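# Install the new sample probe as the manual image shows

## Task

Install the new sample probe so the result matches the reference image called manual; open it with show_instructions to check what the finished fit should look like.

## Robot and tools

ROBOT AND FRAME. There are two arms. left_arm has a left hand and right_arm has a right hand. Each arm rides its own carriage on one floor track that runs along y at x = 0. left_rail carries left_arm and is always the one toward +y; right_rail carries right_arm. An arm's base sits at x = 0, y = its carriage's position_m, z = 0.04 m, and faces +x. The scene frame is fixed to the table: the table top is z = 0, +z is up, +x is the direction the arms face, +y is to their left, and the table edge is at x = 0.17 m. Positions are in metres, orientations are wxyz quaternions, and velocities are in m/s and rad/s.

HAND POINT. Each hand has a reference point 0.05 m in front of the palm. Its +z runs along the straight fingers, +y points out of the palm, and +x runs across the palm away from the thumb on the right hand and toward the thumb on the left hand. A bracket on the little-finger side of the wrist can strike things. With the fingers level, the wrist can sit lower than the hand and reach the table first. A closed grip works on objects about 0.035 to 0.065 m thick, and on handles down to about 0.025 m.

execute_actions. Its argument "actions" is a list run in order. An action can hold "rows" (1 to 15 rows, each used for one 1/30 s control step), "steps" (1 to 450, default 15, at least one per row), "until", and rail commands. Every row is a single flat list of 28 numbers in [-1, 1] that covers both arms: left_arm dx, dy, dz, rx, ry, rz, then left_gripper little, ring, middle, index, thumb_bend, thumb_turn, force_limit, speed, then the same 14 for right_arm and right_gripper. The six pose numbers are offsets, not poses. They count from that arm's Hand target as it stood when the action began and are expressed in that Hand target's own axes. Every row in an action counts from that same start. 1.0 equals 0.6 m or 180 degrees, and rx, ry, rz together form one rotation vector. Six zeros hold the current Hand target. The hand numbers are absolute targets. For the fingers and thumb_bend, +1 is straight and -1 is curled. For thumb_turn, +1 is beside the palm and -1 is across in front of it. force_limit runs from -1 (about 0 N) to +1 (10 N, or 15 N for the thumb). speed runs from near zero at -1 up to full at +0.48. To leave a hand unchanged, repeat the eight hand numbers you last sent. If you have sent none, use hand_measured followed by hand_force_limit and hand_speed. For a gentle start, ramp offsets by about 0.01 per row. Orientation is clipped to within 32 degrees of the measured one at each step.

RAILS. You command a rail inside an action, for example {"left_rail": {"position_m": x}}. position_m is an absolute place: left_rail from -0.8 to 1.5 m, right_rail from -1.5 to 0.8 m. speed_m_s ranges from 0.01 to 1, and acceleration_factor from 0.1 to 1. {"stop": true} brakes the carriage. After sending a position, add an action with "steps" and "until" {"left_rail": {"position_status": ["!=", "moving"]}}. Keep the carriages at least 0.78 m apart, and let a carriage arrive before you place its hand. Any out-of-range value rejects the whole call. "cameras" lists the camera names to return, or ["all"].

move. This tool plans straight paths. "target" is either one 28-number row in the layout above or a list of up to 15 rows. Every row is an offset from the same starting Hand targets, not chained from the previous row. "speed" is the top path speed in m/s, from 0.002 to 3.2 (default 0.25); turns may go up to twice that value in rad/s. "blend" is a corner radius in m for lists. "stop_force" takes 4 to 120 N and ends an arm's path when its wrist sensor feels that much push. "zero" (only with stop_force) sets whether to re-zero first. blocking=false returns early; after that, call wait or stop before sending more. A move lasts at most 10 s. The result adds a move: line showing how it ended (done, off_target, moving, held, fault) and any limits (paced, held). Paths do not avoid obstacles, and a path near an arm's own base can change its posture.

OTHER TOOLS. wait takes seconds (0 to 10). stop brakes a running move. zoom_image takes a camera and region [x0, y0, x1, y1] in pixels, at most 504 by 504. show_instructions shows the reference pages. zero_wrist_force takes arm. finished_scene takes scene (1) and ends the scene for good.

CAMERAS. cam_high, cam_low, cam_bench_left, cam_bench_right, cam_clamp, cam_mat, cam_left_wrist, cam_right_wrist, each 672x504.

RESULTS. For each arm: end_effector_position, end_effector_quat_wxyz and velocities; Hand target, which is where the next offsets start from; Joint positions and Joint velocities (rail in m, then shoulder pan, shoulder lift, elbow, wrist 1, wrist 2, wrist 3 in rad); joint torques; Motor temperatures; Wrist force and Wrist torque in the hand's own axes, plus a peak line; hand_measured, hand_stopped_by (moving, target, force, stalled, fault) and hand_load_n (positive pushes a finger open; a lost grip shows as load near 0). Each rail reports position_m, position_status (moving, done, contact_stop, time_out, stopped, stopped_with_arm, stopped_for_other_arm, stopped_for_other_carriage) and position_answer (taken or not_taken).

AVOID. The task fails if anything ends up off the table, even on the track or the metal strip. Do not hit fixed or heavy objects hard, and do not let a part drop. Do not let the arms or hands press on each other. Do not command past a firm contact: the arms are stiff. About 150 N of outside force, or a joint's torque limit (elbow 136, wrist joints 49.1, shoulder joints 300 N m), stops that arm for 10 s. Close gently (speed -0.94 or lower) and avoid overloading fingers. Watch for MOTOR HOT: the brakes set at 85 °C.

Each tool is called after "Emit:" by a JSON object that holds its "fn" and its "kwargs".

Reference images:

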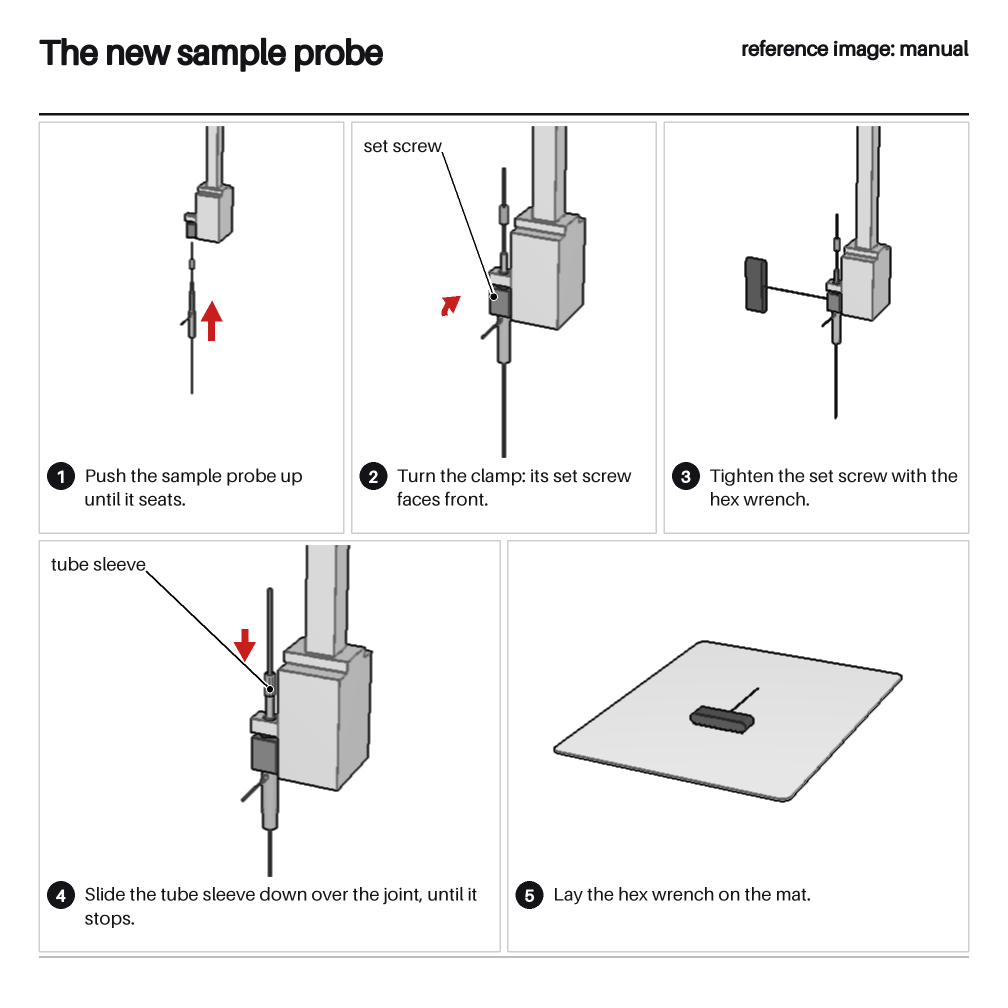

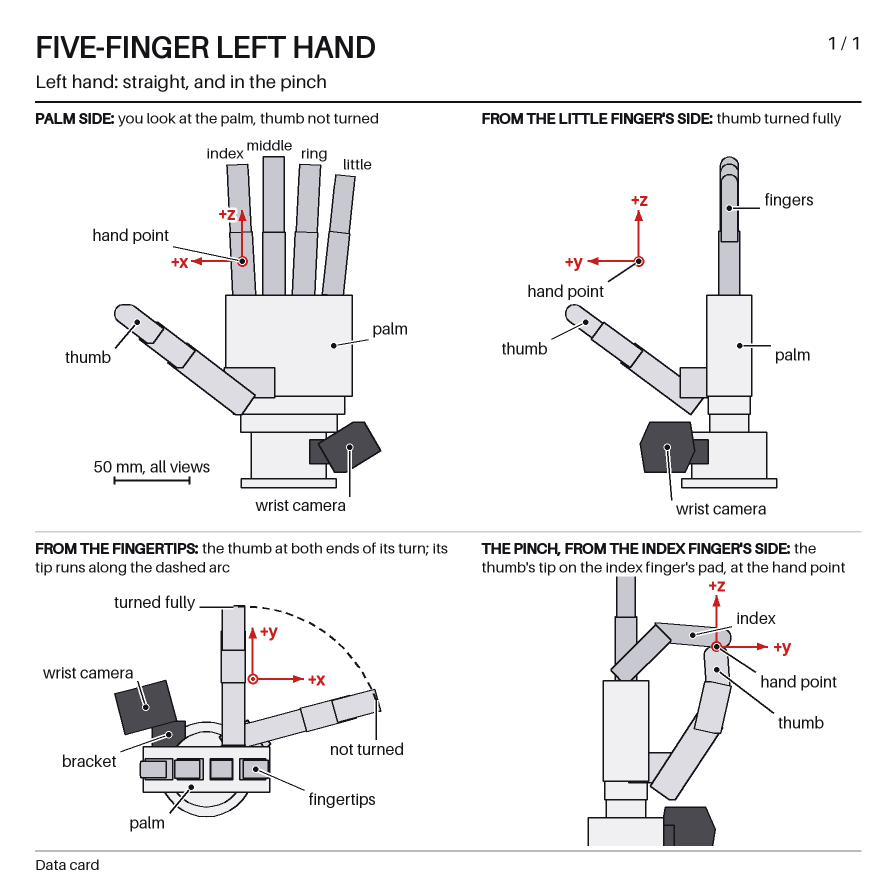

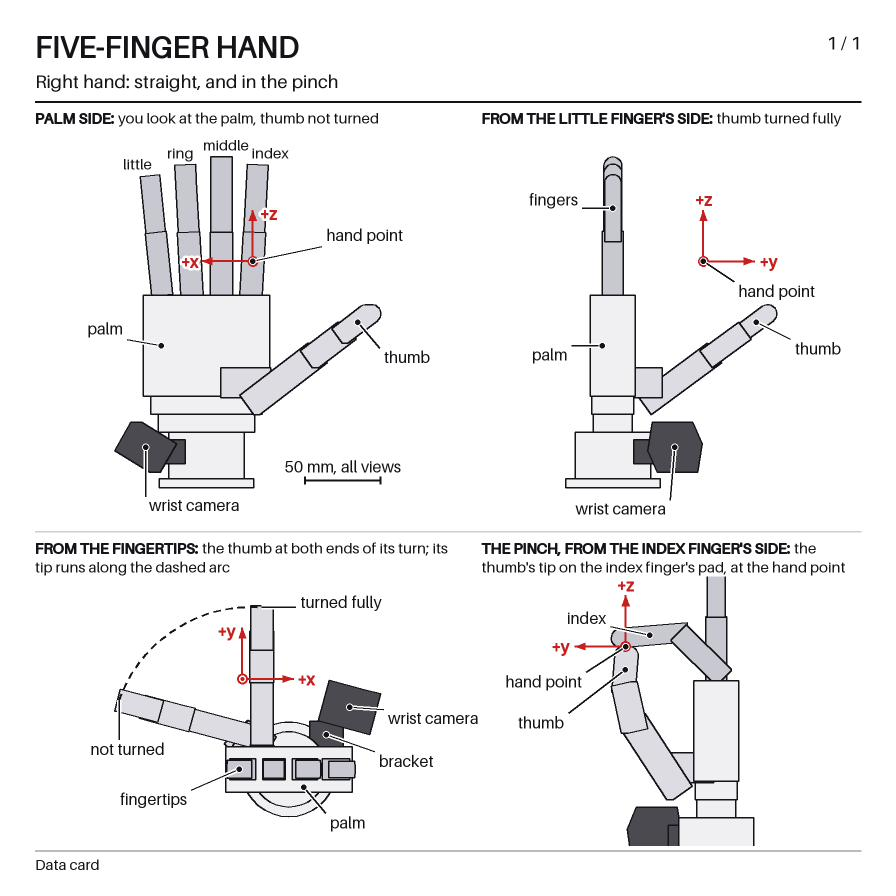

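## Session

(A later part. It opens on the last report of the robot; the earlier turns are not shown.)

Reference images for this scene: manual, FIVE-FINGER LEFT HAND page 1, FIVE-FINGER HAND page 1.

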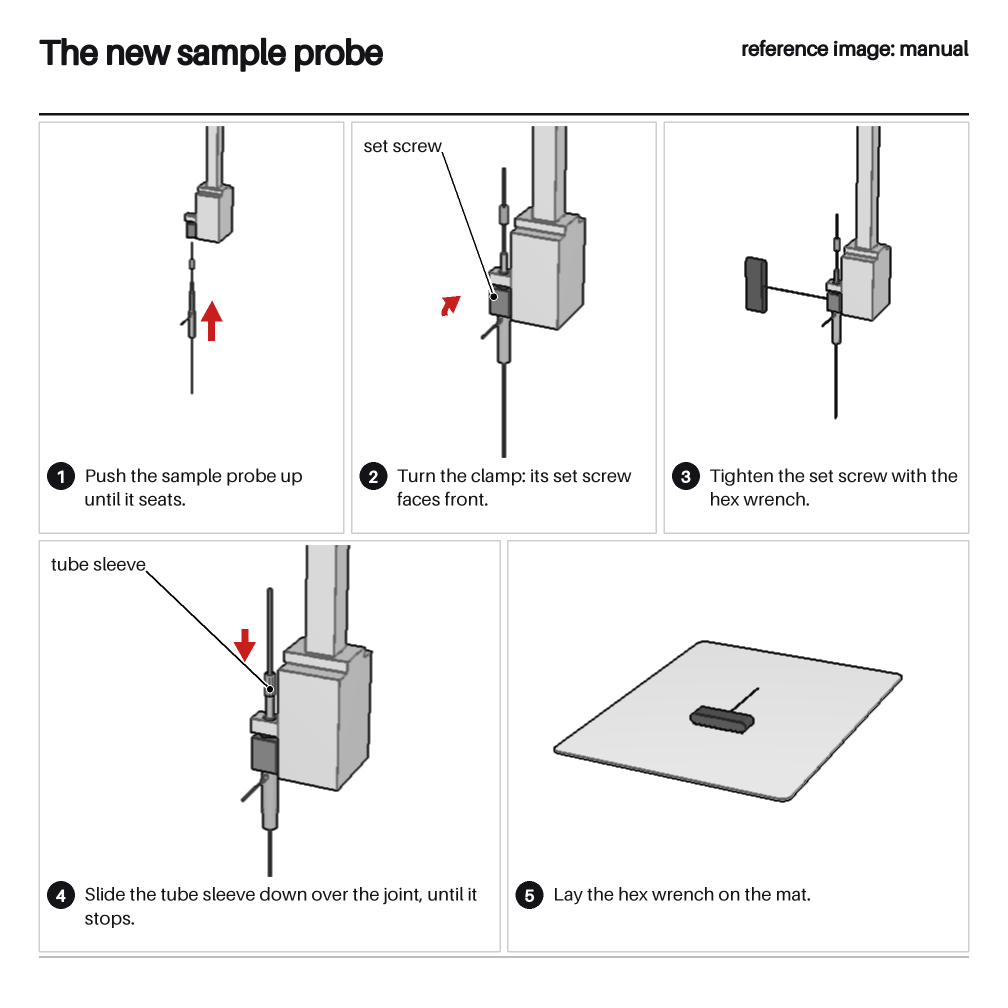

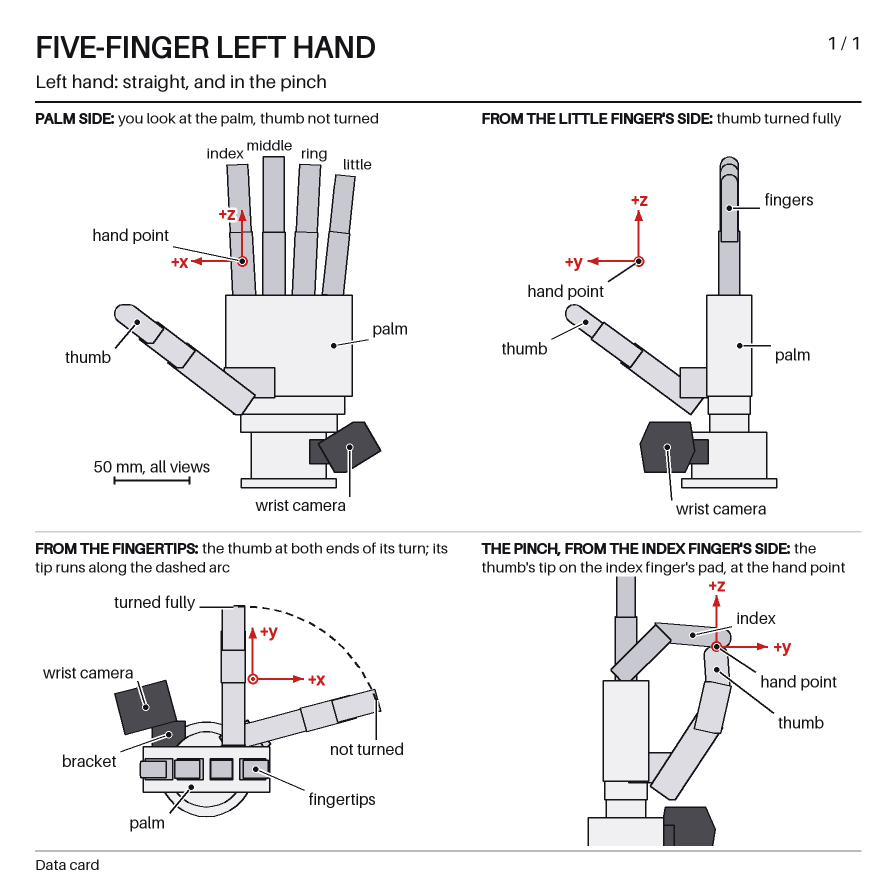

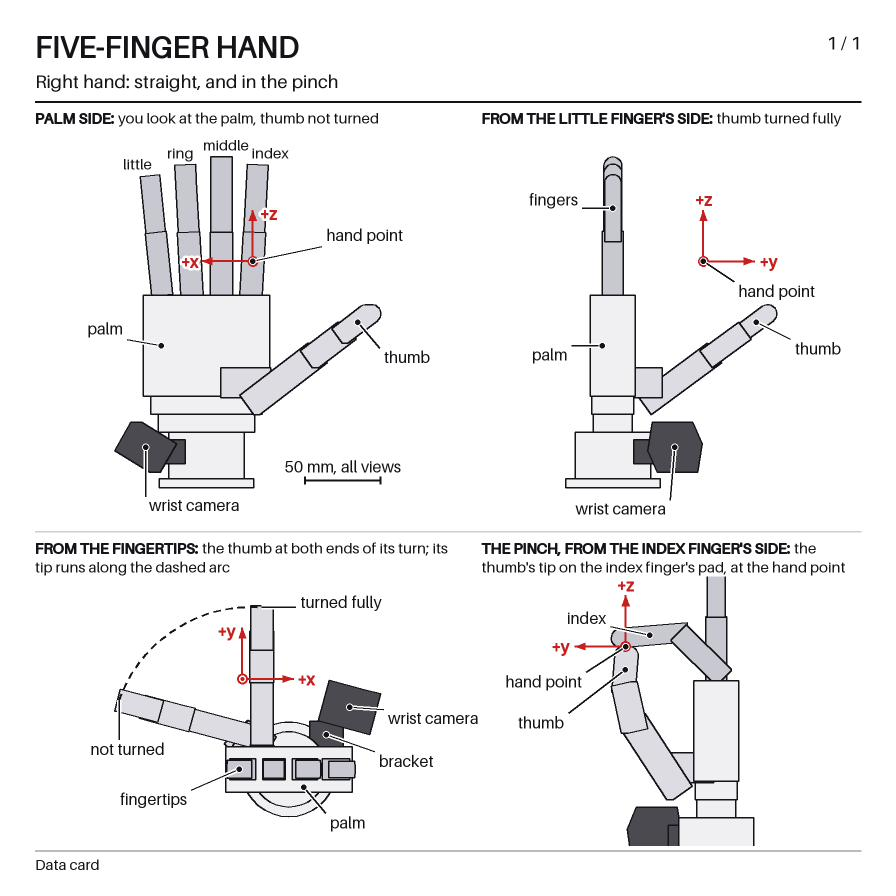

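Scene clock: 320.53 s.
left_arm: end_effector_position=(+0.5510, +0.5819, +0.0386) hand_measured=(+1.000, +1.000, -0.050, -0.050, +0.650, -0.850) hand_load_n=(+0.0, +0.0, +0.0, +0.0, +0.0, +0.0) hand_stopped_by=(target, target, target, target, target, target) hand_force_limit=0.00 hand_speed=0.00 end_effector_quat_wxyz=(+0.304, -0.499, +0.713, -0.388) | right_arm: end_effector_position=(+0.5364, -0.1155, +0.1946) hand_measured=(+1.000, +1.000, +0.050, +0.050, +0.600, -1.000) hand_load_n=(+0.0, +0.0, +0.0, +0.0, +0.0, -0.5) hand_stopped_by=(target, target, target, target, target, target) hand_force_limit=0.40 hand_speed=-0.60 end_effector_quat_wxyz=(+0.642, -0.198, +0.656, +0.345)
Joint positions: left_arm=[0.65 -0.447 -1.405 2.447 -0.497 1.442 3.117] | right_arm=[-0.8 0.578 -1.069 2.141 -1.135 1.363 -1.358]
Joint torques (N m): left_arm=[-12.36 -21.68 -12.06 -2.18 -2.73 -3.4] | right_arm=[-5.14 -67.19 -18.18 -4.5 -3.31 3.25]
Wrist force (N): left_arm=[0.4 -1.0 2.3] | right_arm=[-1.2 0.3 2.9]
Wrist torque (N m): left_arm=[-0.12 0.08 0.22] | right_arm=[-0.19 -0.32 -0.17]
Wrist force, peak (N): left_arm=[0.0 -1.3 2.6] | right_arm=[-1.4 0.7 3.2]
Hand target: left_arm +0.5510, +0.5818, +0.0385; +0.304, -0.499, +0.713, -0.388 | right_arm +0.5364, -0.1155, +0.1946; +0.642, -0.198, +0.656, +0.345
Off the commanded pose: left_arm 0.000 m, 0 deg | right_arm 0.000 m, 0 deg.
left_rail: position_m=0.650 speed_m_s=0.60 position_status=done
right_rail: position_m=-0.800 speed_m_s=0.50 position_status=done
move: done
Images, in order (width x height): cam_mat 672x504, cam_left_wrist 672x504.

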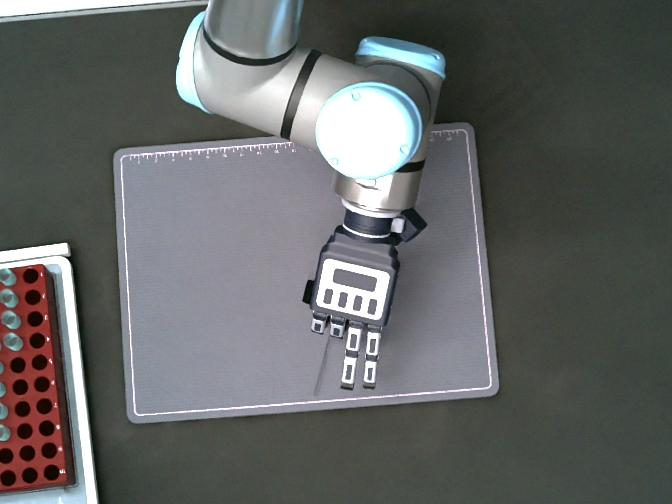

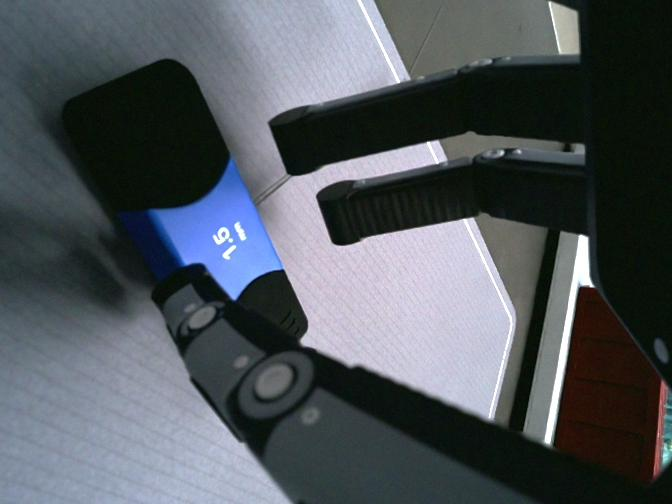

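Emit:
{"fn": "move", "kwargs": {"target": [-0.0083,0.0171,0.00995,0,0,0,1,1,-0.05,-0.05,0.65,-0.85,0,0,0,0,0,0,0,0,1,1,0.05,0.05,0.6,-1,0.4,-0.6], "speed": 0.02, "stop_force": 4, "cameras": ["cam_left_wrist","cam_mat"]}}

Emit:
{"fn": "zoom_image", "kwargs": {"camera": "cam_left_wrist", "region": [80, 60, 420, 400]}}

Scene clock: 322.33 s.
left_arm: end_effector_position=(+0.5526, +0.5871, +0.0269) hand_measured=(+1.000, +1.000, -0.050, -0.050, +0.650, -0.850) hand_load_n=(+0.0, +0.0, +0.0, +0.0, +0.0, +0.0) hand_stopped_by=(target, target, target, target, target, target) hand_force_limit=0.00 hand_speed=0.00 end_effector_quat_wxyz=(+0.304, -0.499, +0.713, -0.388) | right_arm: end_effector_position=(+0.5364, -0.1155, +0.1946) hand_measured=(+1.000, +1.000, +0.050, +0.050, +0.600, -1.000) hand_load_n=(+0.0, +0.0, +0.0, -0.5, +0.0, +0.0) hand_stopped_by=(target, target, target, target, target, target) hand_force_limit=0.40 hand_speed=-0.60 end_effector_quat_wxyz=(+0.642, -0.198, +0.656, +0.345)
Joint positions: left_arm=[0.65 -0.43 -1.377 2.449 -0.529 1.456 3.126] | right_arm=[-0.8 0.578 -1.069 2.141 -1.135 1.363 -1.358]
Joint torques (N m): left_arm=[11.46 -20.06 -9.9 -2.11 3.12 4.07] | right_arm=[-5.15 -68.62 -17.68 -4.55 -2.97 3.23]
Wrist force (N): left_arm=[0.1 -0.6 2.1] | right_arm=[-1.4 0.3 2.9]
Wrist torque (N m): left_arm=[-0.01 0.11 -0.06] | right_arm=[-0.20 -0.30 -0.18]
Wrist force, peak (N): left_arm=[0.4 -1.0 2.4] | right_arm=[-1.6 0.5 3.1]
Hand target: left_arm +0.5526, +0.5871, +0.0269; +0.304, -0.499, +0.713, -0.388 | right_arm +0.5364, -0.1155, +0.1946; +0.642, -0.198, +0.656, +0.345
Off the commanded pose: left_arm 0.000 m, 0 deg | right_arm 0.000 m, 0 deg.
left_rail: position_m=0.650 speed_m_s=0.60 position_status=done
right_rail: position_m=-0.800 speed_m_s=0.50 position_status=done
move: done
Images, in order (width x height): cam_mat 672x504, cam_left_wrist 672x504.

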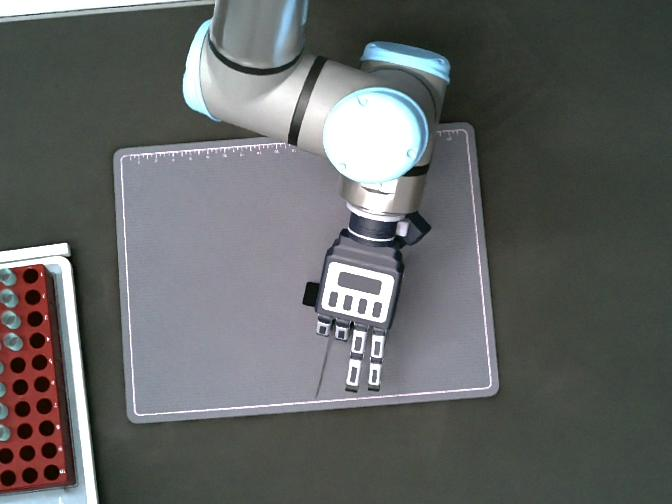

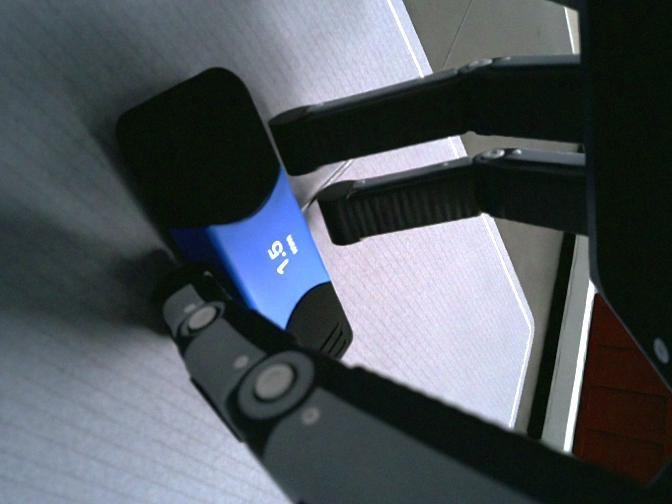

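Scaled by 1.482 from the camera's 672x504 image, which has a finer 960x720 frame.

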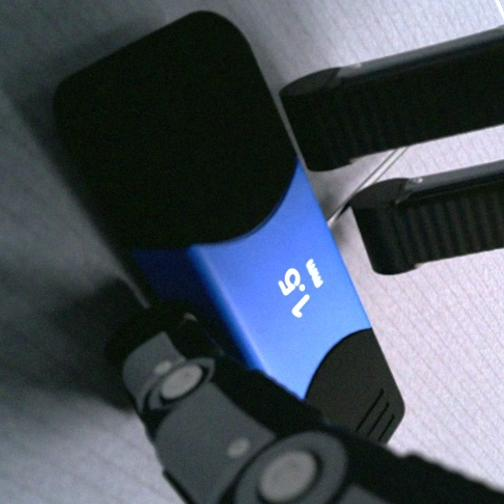

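Emit:
{"fn": "move", "kwargs": {"target": [0.0005,0.0086,0.0051,0,0,0,1,1,-0.05,-0.05,0.65,-0.85,0,0,0,0,0,0,0,0,1,1,0.05,0.05,0.6,-1,0.4,-0.6], "speed": 0.01, "stop_force": 4, "cameras": ["cam_left_wrist"]}}

Emit:
{"fn": "zoom_image", "kwargs": {"camera": "cam_left_wrist", "region": [80, 60, 420, 400]}}

Scene clock: 326.07 s.
left_arm: end_effector_position=(+0.5526, +0.5871, +0.0260) hand_measured=(+1.000, +1.000, -0.050, -0.050, +0.650, -0.850) hand_load_n=(+0.0, +0.0, +0.0, -0.5, +0.0, +0.0) hand_stopped_by=(target, target, target, target, target, target) hand_force_limit=0.00 hand_speed=0.00 end_effector_quat_wxyz=(+0.304, -0.499, +0.713, -0.388) | right_arm: end_effector_position=(+0.5364, -0.1155, +0.1946) hand_measured=(+1.000, +1.000, +0.050, +0.050, +0.600, -1.000) hand_load_n=(+0.0, +0.0, +0.0, +0.0, +0.0, -0.5) hand_stopped_by=(target, target, target, target, target, target) hand_force_limit=0.40 hand_speed=-0.60 end_effector_quat_wxyz=(+0.642, -0.198, +0.656, +0.345)
Joint positions: left_arm=[0.65 -0.43 -1.375 2.45 -0.531 1.456 3.126] | right_arm=[-0.8 0.578 -1.069 2.141 -1.135 1.363 -1.358]
Joint torques (N m): left_arm=[10.61 -47.97 -23.88 2.99 2.79 3.49] | right_arm=[-4.68 -67.46 -18.43 -4.41 -3.3 3.37]
Wrist force (N): left_arm=[-0.4 -4.8 -0.1] | right_arm=[-1.3 0.4 2.6]
Wrist torque (N m): left_arm=[0.00 0.13 -0.04] | right_arm=[-0.16 -0.30 -0.18]
Wrist force, peak (N): left_arm=[-0.2 -7.0 -1.0] | right_arm=[-1.5 0.6 3.3]
Hand target: left_arm +0.5526, +0.5871, +0.0260; +0.304, -0.499, +0.713, -0.388 (not the last commanded pose) | right_arm +0.5364, -0.1155, +0.1946; +0.642, -0.198, +0.656, +0.345
Off the commanded pose: left_arm 0.005 m, 0 deg | right_arm 0.000 m, 0 deg.
left_rail: position_m=0.650 speed_m_s=0.60 position_status=done
right_rail: position_m=-0.800 speed_m_s=0.50 position_status=done
move: contact (left_arm)
Images, in order (width x height): cam_left_wrist 672x504.

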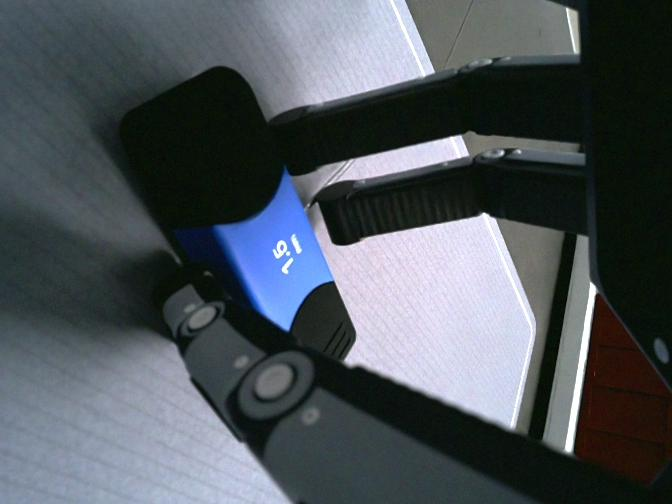

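Scaled by 1.482 from the camera's 672x504 image, which has a finer 960x720 frame.

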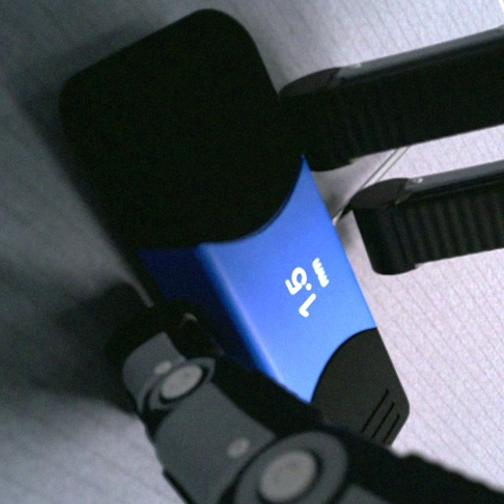

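Emit:
{"fn": "execute_actions", "kwargs": {"actions": [{"rows":[[0,0,0,0,0,0,1,1,-0.5,-0.5,0.3,-0.85,-0.4,-0.88,0,0,0,0,0,0,1,1,0.05,0.05,0.6,-1,0.4,-0.6]],"steps":110}], "cameras": ["cam_left_wrist","cam_mat"]}}

Emit:
{"fn": "zoom_image", "kwargs": {"camera": "cam_left_wrist", "region": [80, 60, 420, 400]}}

Scene clock: 330.13 s.
left_arm: end_effector_position=(+0.5527, +0.5871, +0.0260) hand_measured=(+1.000, +1.000, -0.138, -0.170, +0.608, -0.850) hand_load_n=(+0.0, +0.0, +2.5, +5.0, +9.5, -0.5) hand_stopped_by=(target, target, force, force, force, target) hand_force_limit=-0.40 hand_speed=-0.88 end_effector_quat_wxyz=(+0.304, -0.499, +0.713, -0.388) | right_arm: end_effector_position=(+0.5364, -0.1155, +0.1946) hand_measured=(+1.000, +1.000, +0.050, +0.050, +0.600, -1.000) hand_load_n=(+0.0, +0.0, +0.0, +0.0, +0.0, +0.0) hand_stopped_by=(target, target, target, target, target, target) hand_force_limit=0.40 hand_speed=-0.60 end_effector_quat_wxyz=(+0.642, -0.198, +0.656, +0.345)
Joint positions: left_arm=[0.65 -0.43 -1.375 2.45 -0.531 1.456 3.126] | right_arm=[-0.8 0.578 -1.069 2.141 -1.135 1.363 -1.358]
Joint torques (N m): left_arm=[11.79 -49.07 -13.32 -1.91 2.63 3.46] | right_arm=[-4.26 -66.66 -18.52 -4.26 -3.23 3.28]
Wrist force (N): left_arm=[0.2 -0.7 2.2] | right_arm=[-1.4 0.7 2.9]
Wrist torque (N m): left_arm=[-0.07 0.09 -0.04] | right_arm=[-0.14 -0.29 -0.17]
Wrist force, peak (N): left_arm=[-0.2 -4.9 0.0] | right_arm=[-1.5 0.7 3.2]
Hand target: left_arm +0.5526, +0.5871, +0.0260; +0.304, -0.499, +0.713, -0.388 | right_arm +0.5364, -0.1155, +0.1946; +0.642, -0.198, +0.656, +0.345
Off the commanded pose: left_arm 0.000 m, 0 deg | right_arm 0.000 m, 0 deg.
left_rail: position_m=0.650 speed_m_s=0.60 position_status=done
right_rail: position_m=-0.800 speed_m_s=0.50 position_status=done
Images, in order (width x height): cam_mat 672x504, cam_left_wrist 672x504.

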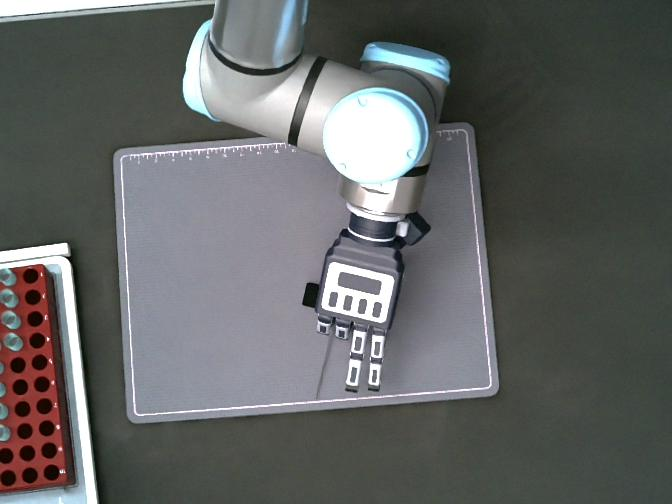

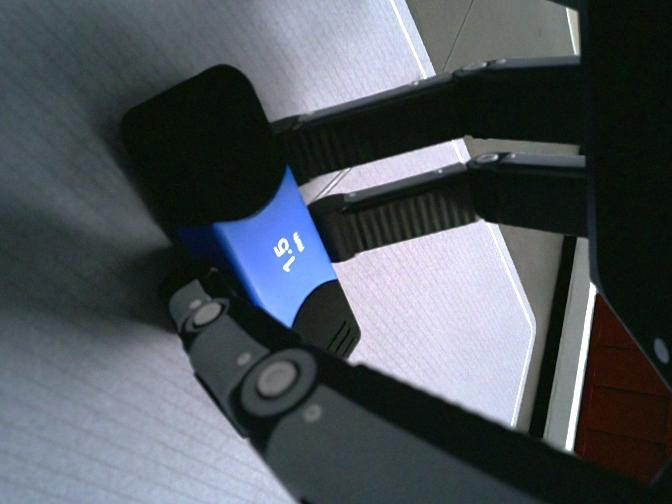

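Scaled by 1.482 from the camera's 672x504 image, which has a finer 960x720 frame.

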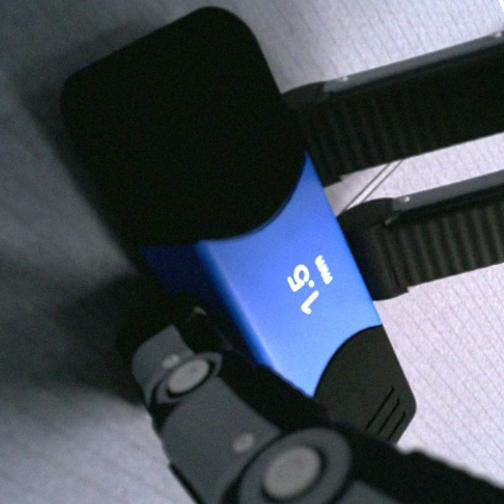

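Emit:
{"fn": "execute_actions", "kwargs": {"actions": [{"rows":[[0,0,0,0,0,0,1,1,-0.6,-0.6,0.25,-0.85,0.4,-0.92,0,0,0,0,0,0,1,1,0.05,0.05,0.6,-1,0.4,-0.6]],"steps":60}]}}

Emit:
{"fn": "move", "kwargs": {"target": [-0.0018,-0.0343,-0.0206,0,0,0,1,1,-0.6,-0.6,0.25,-0.85,0.4,-0.92,0,0,0,0,0,0,1,1,0.05,0.05,0.6,-1,0.4,-0.6], "speed": 0.03, "cameras": ["cam_left_wrist","cam_mat","cam_bench_left"]}}

Scene clock: 332.50 s.
left_arm: end_effector_position=(+0.5526, +0.5871, +0.0260) hand_measured=(+1.000, +1.000, -0.158, -0.184, +0.610, -0.850) hand_load_n=(+0.0, +0.0, +7.5, +5.5, +16.0, +2.5) hand_stopped_by=(target, target, force, force, force, target) hand_force_limit=0.40 hand_speed=-0.92 end_effector_quat_wxyz=(+0.304, -0.499, +0.713, -0.388) | right_arm: end_effector_position=(+0.5364, -0.1155, +0.1946) hand_measured=(+1.000, +1.000, +0.050, +0.050, +0.600, -1.000) hand_load_n=(+0.0, +0.0, +0.0, +0.0, -0.5, +0.0) hand_stopped_by=(target, target, target, target, target, target) hand_force_limit=0.40 hand_speed=-0.60 end_effector_quat_wxyz=(+0.642, -0.198, +0.656, +0.345)
Joint positions: left_arm=[0.65 -0.43 -1.375 2.45 -0.531 1.456 3.126] | right_arm=[-0.8 0.578 -1.069 2.141 -1.135 1.363 -1.358]
Joint torques (N m): left_arm=[8.46 -47.33 -11.22 -1.73 2.82 3.42] | right_arm=[-3.66 -67.97 -18.62 -4.13 -3.26 3.24]
Wrist force (N): left_arm=[0.3 -0.7 2.2] | right_arm=[-1.4 0.4 2.8]
Wrist torque (N m): left_arm=[-0.08 0.07 -0.03] | right_arm=[-0.17 -0.29 -0.18]
Wrist force, peak (N): left_arm=[0.2 -0.6 2.7] | right_arm=[-1.2 0.8 3.4]
Hand target: left_arm +0.5526, +0.5871, +0.0260; +0.304, -0.499, +0.713, -0.388 | right_arm +0.5364, -0.1155, +0.1946; +0.642, -0.198, +0.656, +0.345
Off the commanded pose: left_arm 0.000 m, 0 deg | right_arm 0.000 m, 0 deg.
left_rail: position_m=0.650 speed_m_s=0.60 position_status=done
right_rail: position_m=-0.800 speed_m_s=0.50 position_status=done

Scene clock: 333.67 s.
left_arm: end_effector_position=(+0.5526, +0.5871, +0.0500) hand_measured=(+1.000, +1.000, -0.158, -0.184, +0.610, -0.850) hand_load_n=(-0.5, +0.0, +7.5, +5.5, +16.0, +2.5) hand_stopped_by=(target, target, force, force, force, target) hand_force_limit=0.40 hand_speed=-0.92 end_effector_quat_wxyz=(+0.304, -0.499, +0.713, -0.388) | right_arm: end_effector_position=(+0.5364, -0.1155, +0.1946) hand_measured=(+1.000, +1.000, +0.050, +0.050, +0.600, -1.000) hand_load_n=(+0.0, +0.0, +0.0, +0.0, -0.5, +0.0) hand_stopped_by=(target, target, target, target, target, target) hand_force_limit=0.40 hand_speed=-0.60 end_effector_quat_wxyz=(+0.642, -0.198, +0.656, +0.345)
Joint positions: left_arm=[0.65 -0.43 -1.427 2.438 -0.467 1.456 3.126] | right_arm=[-0.8 0.578 -1.069 2.141 -1.135 1.363 -1.358]
Joint torques (N m): left_arm=[-2.41 -44.13 -29.52 2.54 0.09 2.08] | right_arm=[-5.17 -67.91 -18.35 -4 -3.11 3.24]
Wrist force (N): left_arm=[-0.2 -1.3 2.4] | right_arm=[-1.5 0.3 2.7]
Wrist torque (N m): left_arm=[-0.20 0.13 0.01] | right_arm=[-0.18 -0.27 -0.19]
Wrist force, peak (N): left_arm=[-0.1 -0.8 2.7] | right_arm=[-1.5 0.9 2.9]
Hand target: left_arm +0.5526, +0.5871, +0.0500; +0.304, -0.499, +0.713, -0.388 | right_arm +0.5364, -0.1155, +0.1946; +0.642, -0.198, +0.656, +0.345
Off the commanded pose: left_arm 0.000 m, 0 deg | right_arm 0.000 m, 0 deg.
left_rail: position_m=0.650 speed_m_s=0.60 position_status=done
right_rail: position_m=-0.800 speed_m_s=0.50 position_status=done
move: done
Images, in order (width x height): cam_bench_left 672x504, cam_mat 672x504, cam_left_wrist 672x504.

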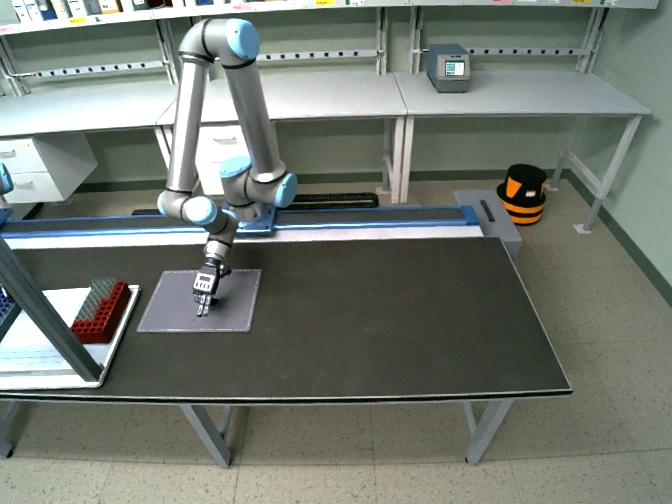

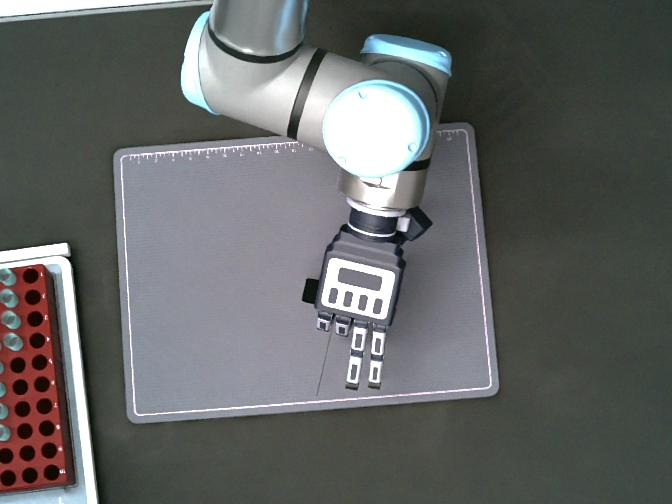

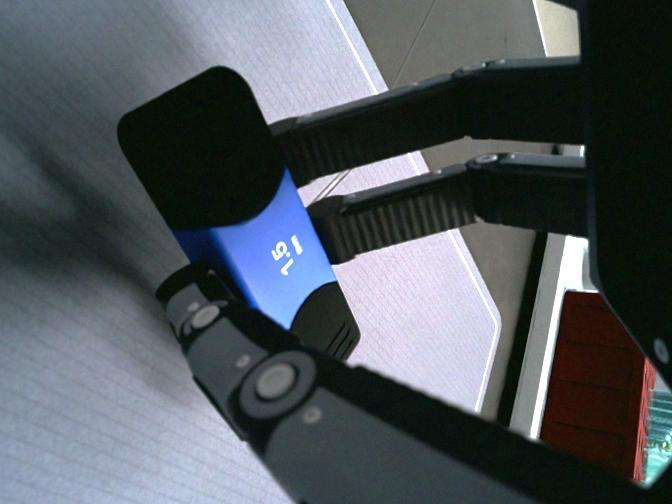

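Emit:
{"fn": "move", "kwargs": {"target": [0.0457,-0.3253,-0.4352,0,0,0,1,1,-0.6,-0.6,0.25,-0.85,0.4,-0.92,0,0,0,0,0,0,1,1,0.05,0.05,0.6,-1,0.4,-0.6], "speed": 0.15, "cameras": ["cam_left_wrist","cam_low","cam_bench_right","cam_high"]}}

Scene clock: 338.07 s.
left_arm: end_effector_position=(+0.4225, +0.5872, +0.3501) hand_measured=(+1.000, +1.000, -0.158, -0.184, +0.610, -0.850) hand_load_n=(+0.0, +0.0, +7.5, +5.5, +16.0, +2.0) hand_stopped_by=(target, target, force, force, force, target) hand_force_limit=0.40 hand_speed=-0.92 end_effector_quat_wxyz=(+0.304, -0.499, +0.713, -0.388) | right_arm: end_effector_position=(+0.5364, -0.1155, +0.1946) hand_measured=(+1.000, +1.000, +0.050, +0.050, +0.600, -1.000) hand_load_n=(+0.0, +0.0, +0.0, +0.0, +0.0, -0.5) hand_stopped_by=(target, target, target, target, target, target) hand_force_limit=0.40 hand_speed=-0.60 end_effector_quat_wxyz=(+0.642, -0.198, +0.656, +0.345)
Joint positions: left_arm=[0.65 -0.713 -2.137 2.308 0.409 1.216 2.971] | right_arm=[-0.8 0.578 -1.069 2.141 -1.135 1.363 -1.358]
Joint torques (N m): left_arm=[-6.58 -8.16 -46.66 2.34 -3.3 -3.43] | right_arm=[-4.18 -68.31 -17.62 -4.04 -3.27 3.26]
Wrist force (N): left_arm=[0.0 -0.6 2.1] | right_arm=[-1.1 0.5 3.0]
Wrist torque (N m): left_arm=[-0.08 0.10 0.11] | right_arm=[-0.18 -0.34 -0.16]
Wrist force, peak (N): left_arm=[-0.2 -0.2 3.5] | right_arm=[-1.6 0.4 3.3]
Hand target: left_arm +0.4225, +0.5872, +0.3502; +0.304, -0.499, +0.713, -0.388 | right_arm +0.5364, -0.1155, +0.1946; +0.642, -0.198, +0.656, +0.345
Off the commanded pose: left_arm 0.000 m, 0 deg | right_arm 0.000 m, 0 deg.
left_rail: position_m=0.650 speed_m_s=0.60 position_status=done
right_rail: position_m=-0.800 speed_m_s=0.50 position_status=done
move: done
Images, in order (width x height): cam_high 672x504, cam_low 672x504, cam_bench_right 672x504, cam_left_wrist 672x504.

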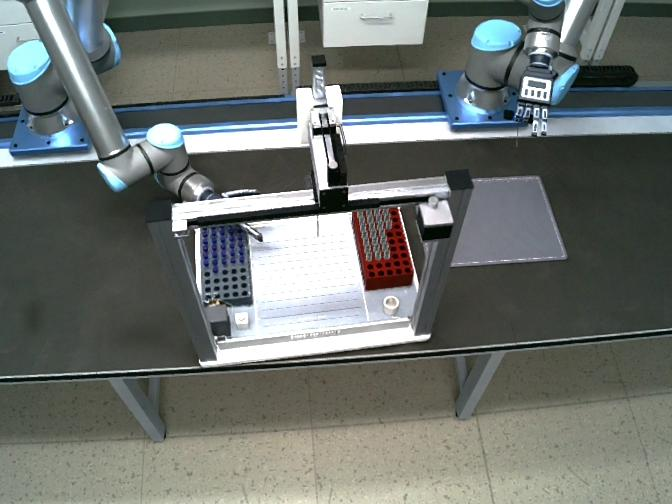

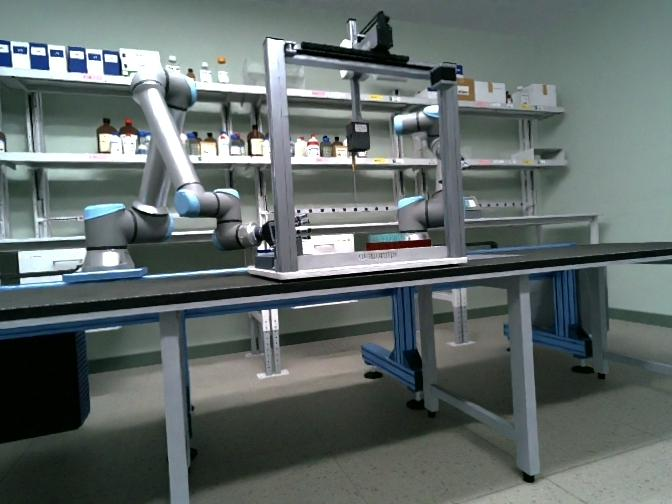

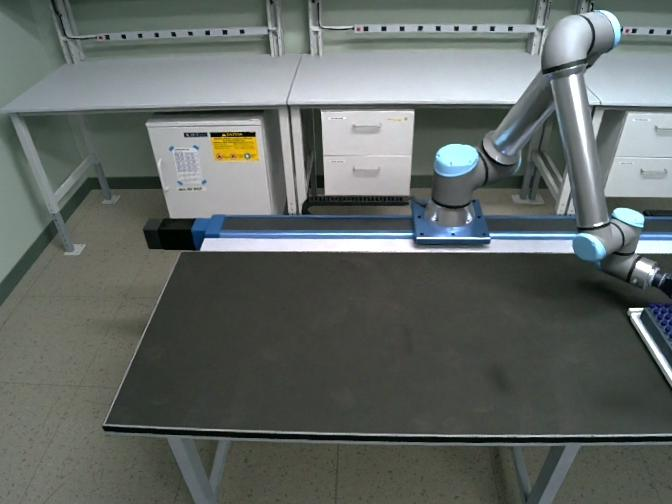

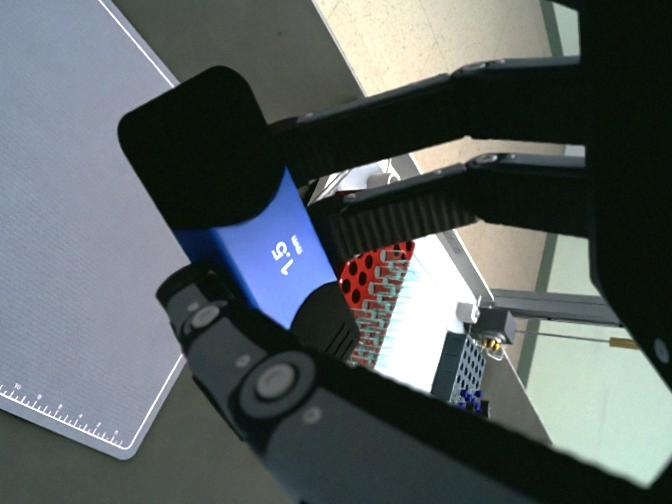

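Emit:
{"fn": "execute_actions", "kwargs": {"actions": [{"left_rail":{"position_m":0.35,"speed_m_s":0.4,"acceleration_factor":0.3},"steps":90,"until":{"left_rail":{"position_status":["!=","moving"]}}}]}}

Emit:
{"fn": "move", "kwargs": {"target": [0.3658,-0.2190,0.1377,0.0918,0.1210,-0.4029,1,1,-0.6,-0.6,0.25,-0.85,0.4,-0.92,0,0,0,0,0,0,1,1,0.05,0.05,0.6,-1,0.4,-0.6], "speed": 0.25, "cameras": ["cam_clamp","cam_left_wrist","cam_right_wrist","cam_high"]}}

Scene clock: 341.60 s.
left_arm: end_effector_position=(+0.4225, +0.2873, +0.3502) hand_measured=(+1.000, +1.000, -0.158, -0.184, +0.610, -0.850) hand_load_n=(+0.0, +0.0, +7.5, +5.5, +16.5, +2.0) hand_stopped_by=(target, target, force, force, force, target) hand_force_limit=0.40 hand_speed=-0.92 end_effector_quat_wxyz=(+0.304, -0.499, +0.713, -0.388) | right_arm: end_effector_position=(+0.5364, -0.1155, +0.1946) hand_measured=(+1.000, +1.000, +0.050, +0.050, +0.600, -1.000) hand_load_n=(+0.0, +0.0, +0.0, +0.0, +0.0, +0.0) hand_stopped_by=(target, target, target, target, target, target) hand_force_limit=0.40 hand_speed=-0.60 end_effector_quat_wxyz=(+0.642, -0.198, +0.656, +0.345)
Joint positions: left_arm=[0.35 -0.713 -2.137 2.308 0.41 1.216 2.971] | right_arm=[-0.8 0.578 -1.069 2.141 -1.135 1.363 -1.358]
Joint torques (N m): left_arm=[-7.15 15.85 -45.51 0.52 -3.17 -2.97] | right_arm=[-3.28 -67.48 -18.24 -4.06 -3.19 3.18]
Wrist force (N): left_arm=[-0.2 -1.0 2.3] | right_arm=[-1.6 0.0 2.8]
Wrist torque (N m): left_arm=[-0.15 0.14 0.10] | right_arm=[-0.24 -0.26 -0.20]
Wrist force, peak (N): left_arm=[0.8 -1.2 2.7] | right_arm=[-1.6 0.7 3.1]
Hand target: left_arm +0.4225, +0.2873, +0.3502; +0.304, -0.499, +0.713, -0.388 | right_arm +0.5364, -0.1155, +0.1946; +0.642, -0.198, +0.656, +0.345
Off the commanded pose: left_arm 0.000 m, 0 deg | right_arm 0.000 m, 0 deg.
left_rail: position_m=0.350 speed_m_s=0.40 position_status=done
right_rail: position_m=-0.800 speed_m_s=0.50 position_status=done

Scene clock: 344.87 s.
left_arm: end_effector_position=(+0.4831, +0.0323, +0.4102) hand_measured=(+1.000, +1.000, -0.158, -0.184, +0.610, -0.850) hand_load_n=(+0.0, +0.0, +7.5, +5.5, +16.0, +2.0) hand_stopped_by=(target, target, force, force, force, target) hand_force_limit=0.40 hand_speed=-0.92 end_effector_quat_wxyz=(+0.049, +0.698, -0.265, +0.664) | right_arm: end_effector_position=(+0.5364, -0.1155, +0.1946) hand_measured=(+1.000, +1.000, +0.050, +0.050, +0.600, -1.000) hand_load_n=(+0.0, +0.0, +0.0, +0.0, +0.0, +0.0) hand_stopped_by=(target, target, target, target, target, target) hand_force_limit=0.40 hand_speed=-0.60 end_effector_quat_wxyz=(+0.642, -0.198, +0.656, +0.345)
Joint positions: left_arm=[0.35 -1.098 -1.998 2.415 -0.271 0.915 1.771] | right_arm=[-0.8 0.578 -1.069 2.141 -1.135 1.363 -1.358]
Joint torques (N m): left_arm=[-10.92 10.78 -30.25 -3.46 -3.41 -3.01] | right_arm=[-3.76 -67.83 -18.49 -3.96 -3.1 3.29]
Wrist force (N): left_arm=[1.7 -0.5 3.0] | right_arm=[-1.5 0.5 3.0]
Wrist torque (N m): left_arm=[-0.15 -0.06 0.17] | right_arm=[-0.18 -0.28 -0.19]
Wrist force, peak (N): left_arm=[2.8 -0.8 2.8] | right_arm=[-1.6 0.7 3.1]
Hand target: left_arm +0.4831, +0.0323, +0.4102; +0.049, +0.698, -0.265, +0.664 | right_arm +0.5364, -0.1155, +0.1946; +0.642, -0.198, +0.656, +0.345
Off the commanded pose: left_arm 0.000 m, 0 deg | right_arm 0.000 m, 0 deg.
left_rail: position_m=0.350 speed_m_s=0.40 position_status=done
right_rail: position_m=-0.800 speed_m_s=0.50 position_status=done
move: done
Images, in order (width x height): cam_high 672x504, cam_clamp 672x504, cam_left_wrist 672x504, cam_right_wrist 672x504.

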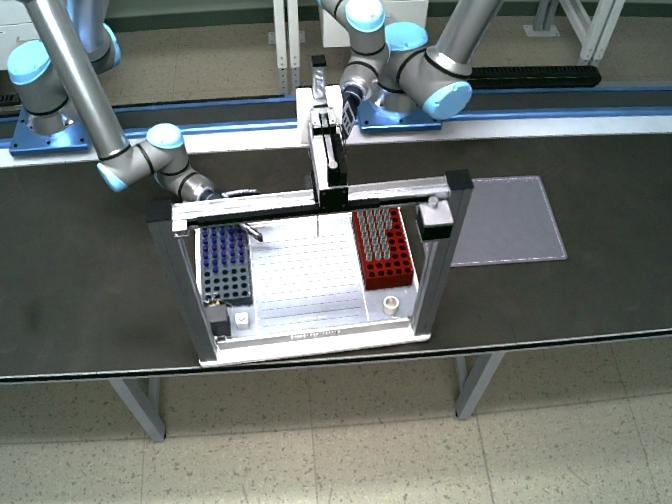

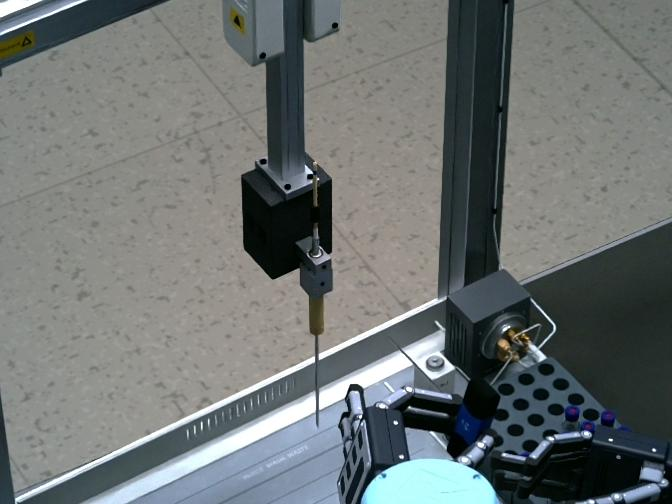

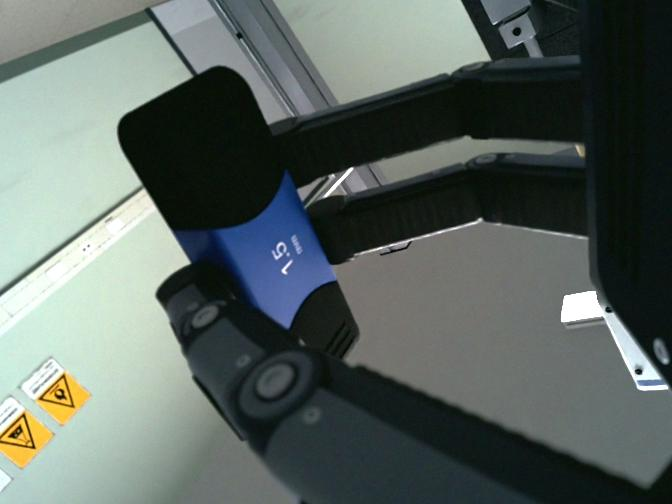

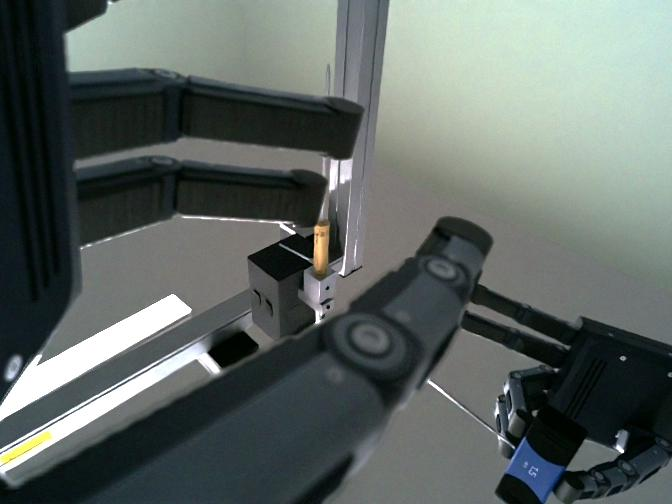

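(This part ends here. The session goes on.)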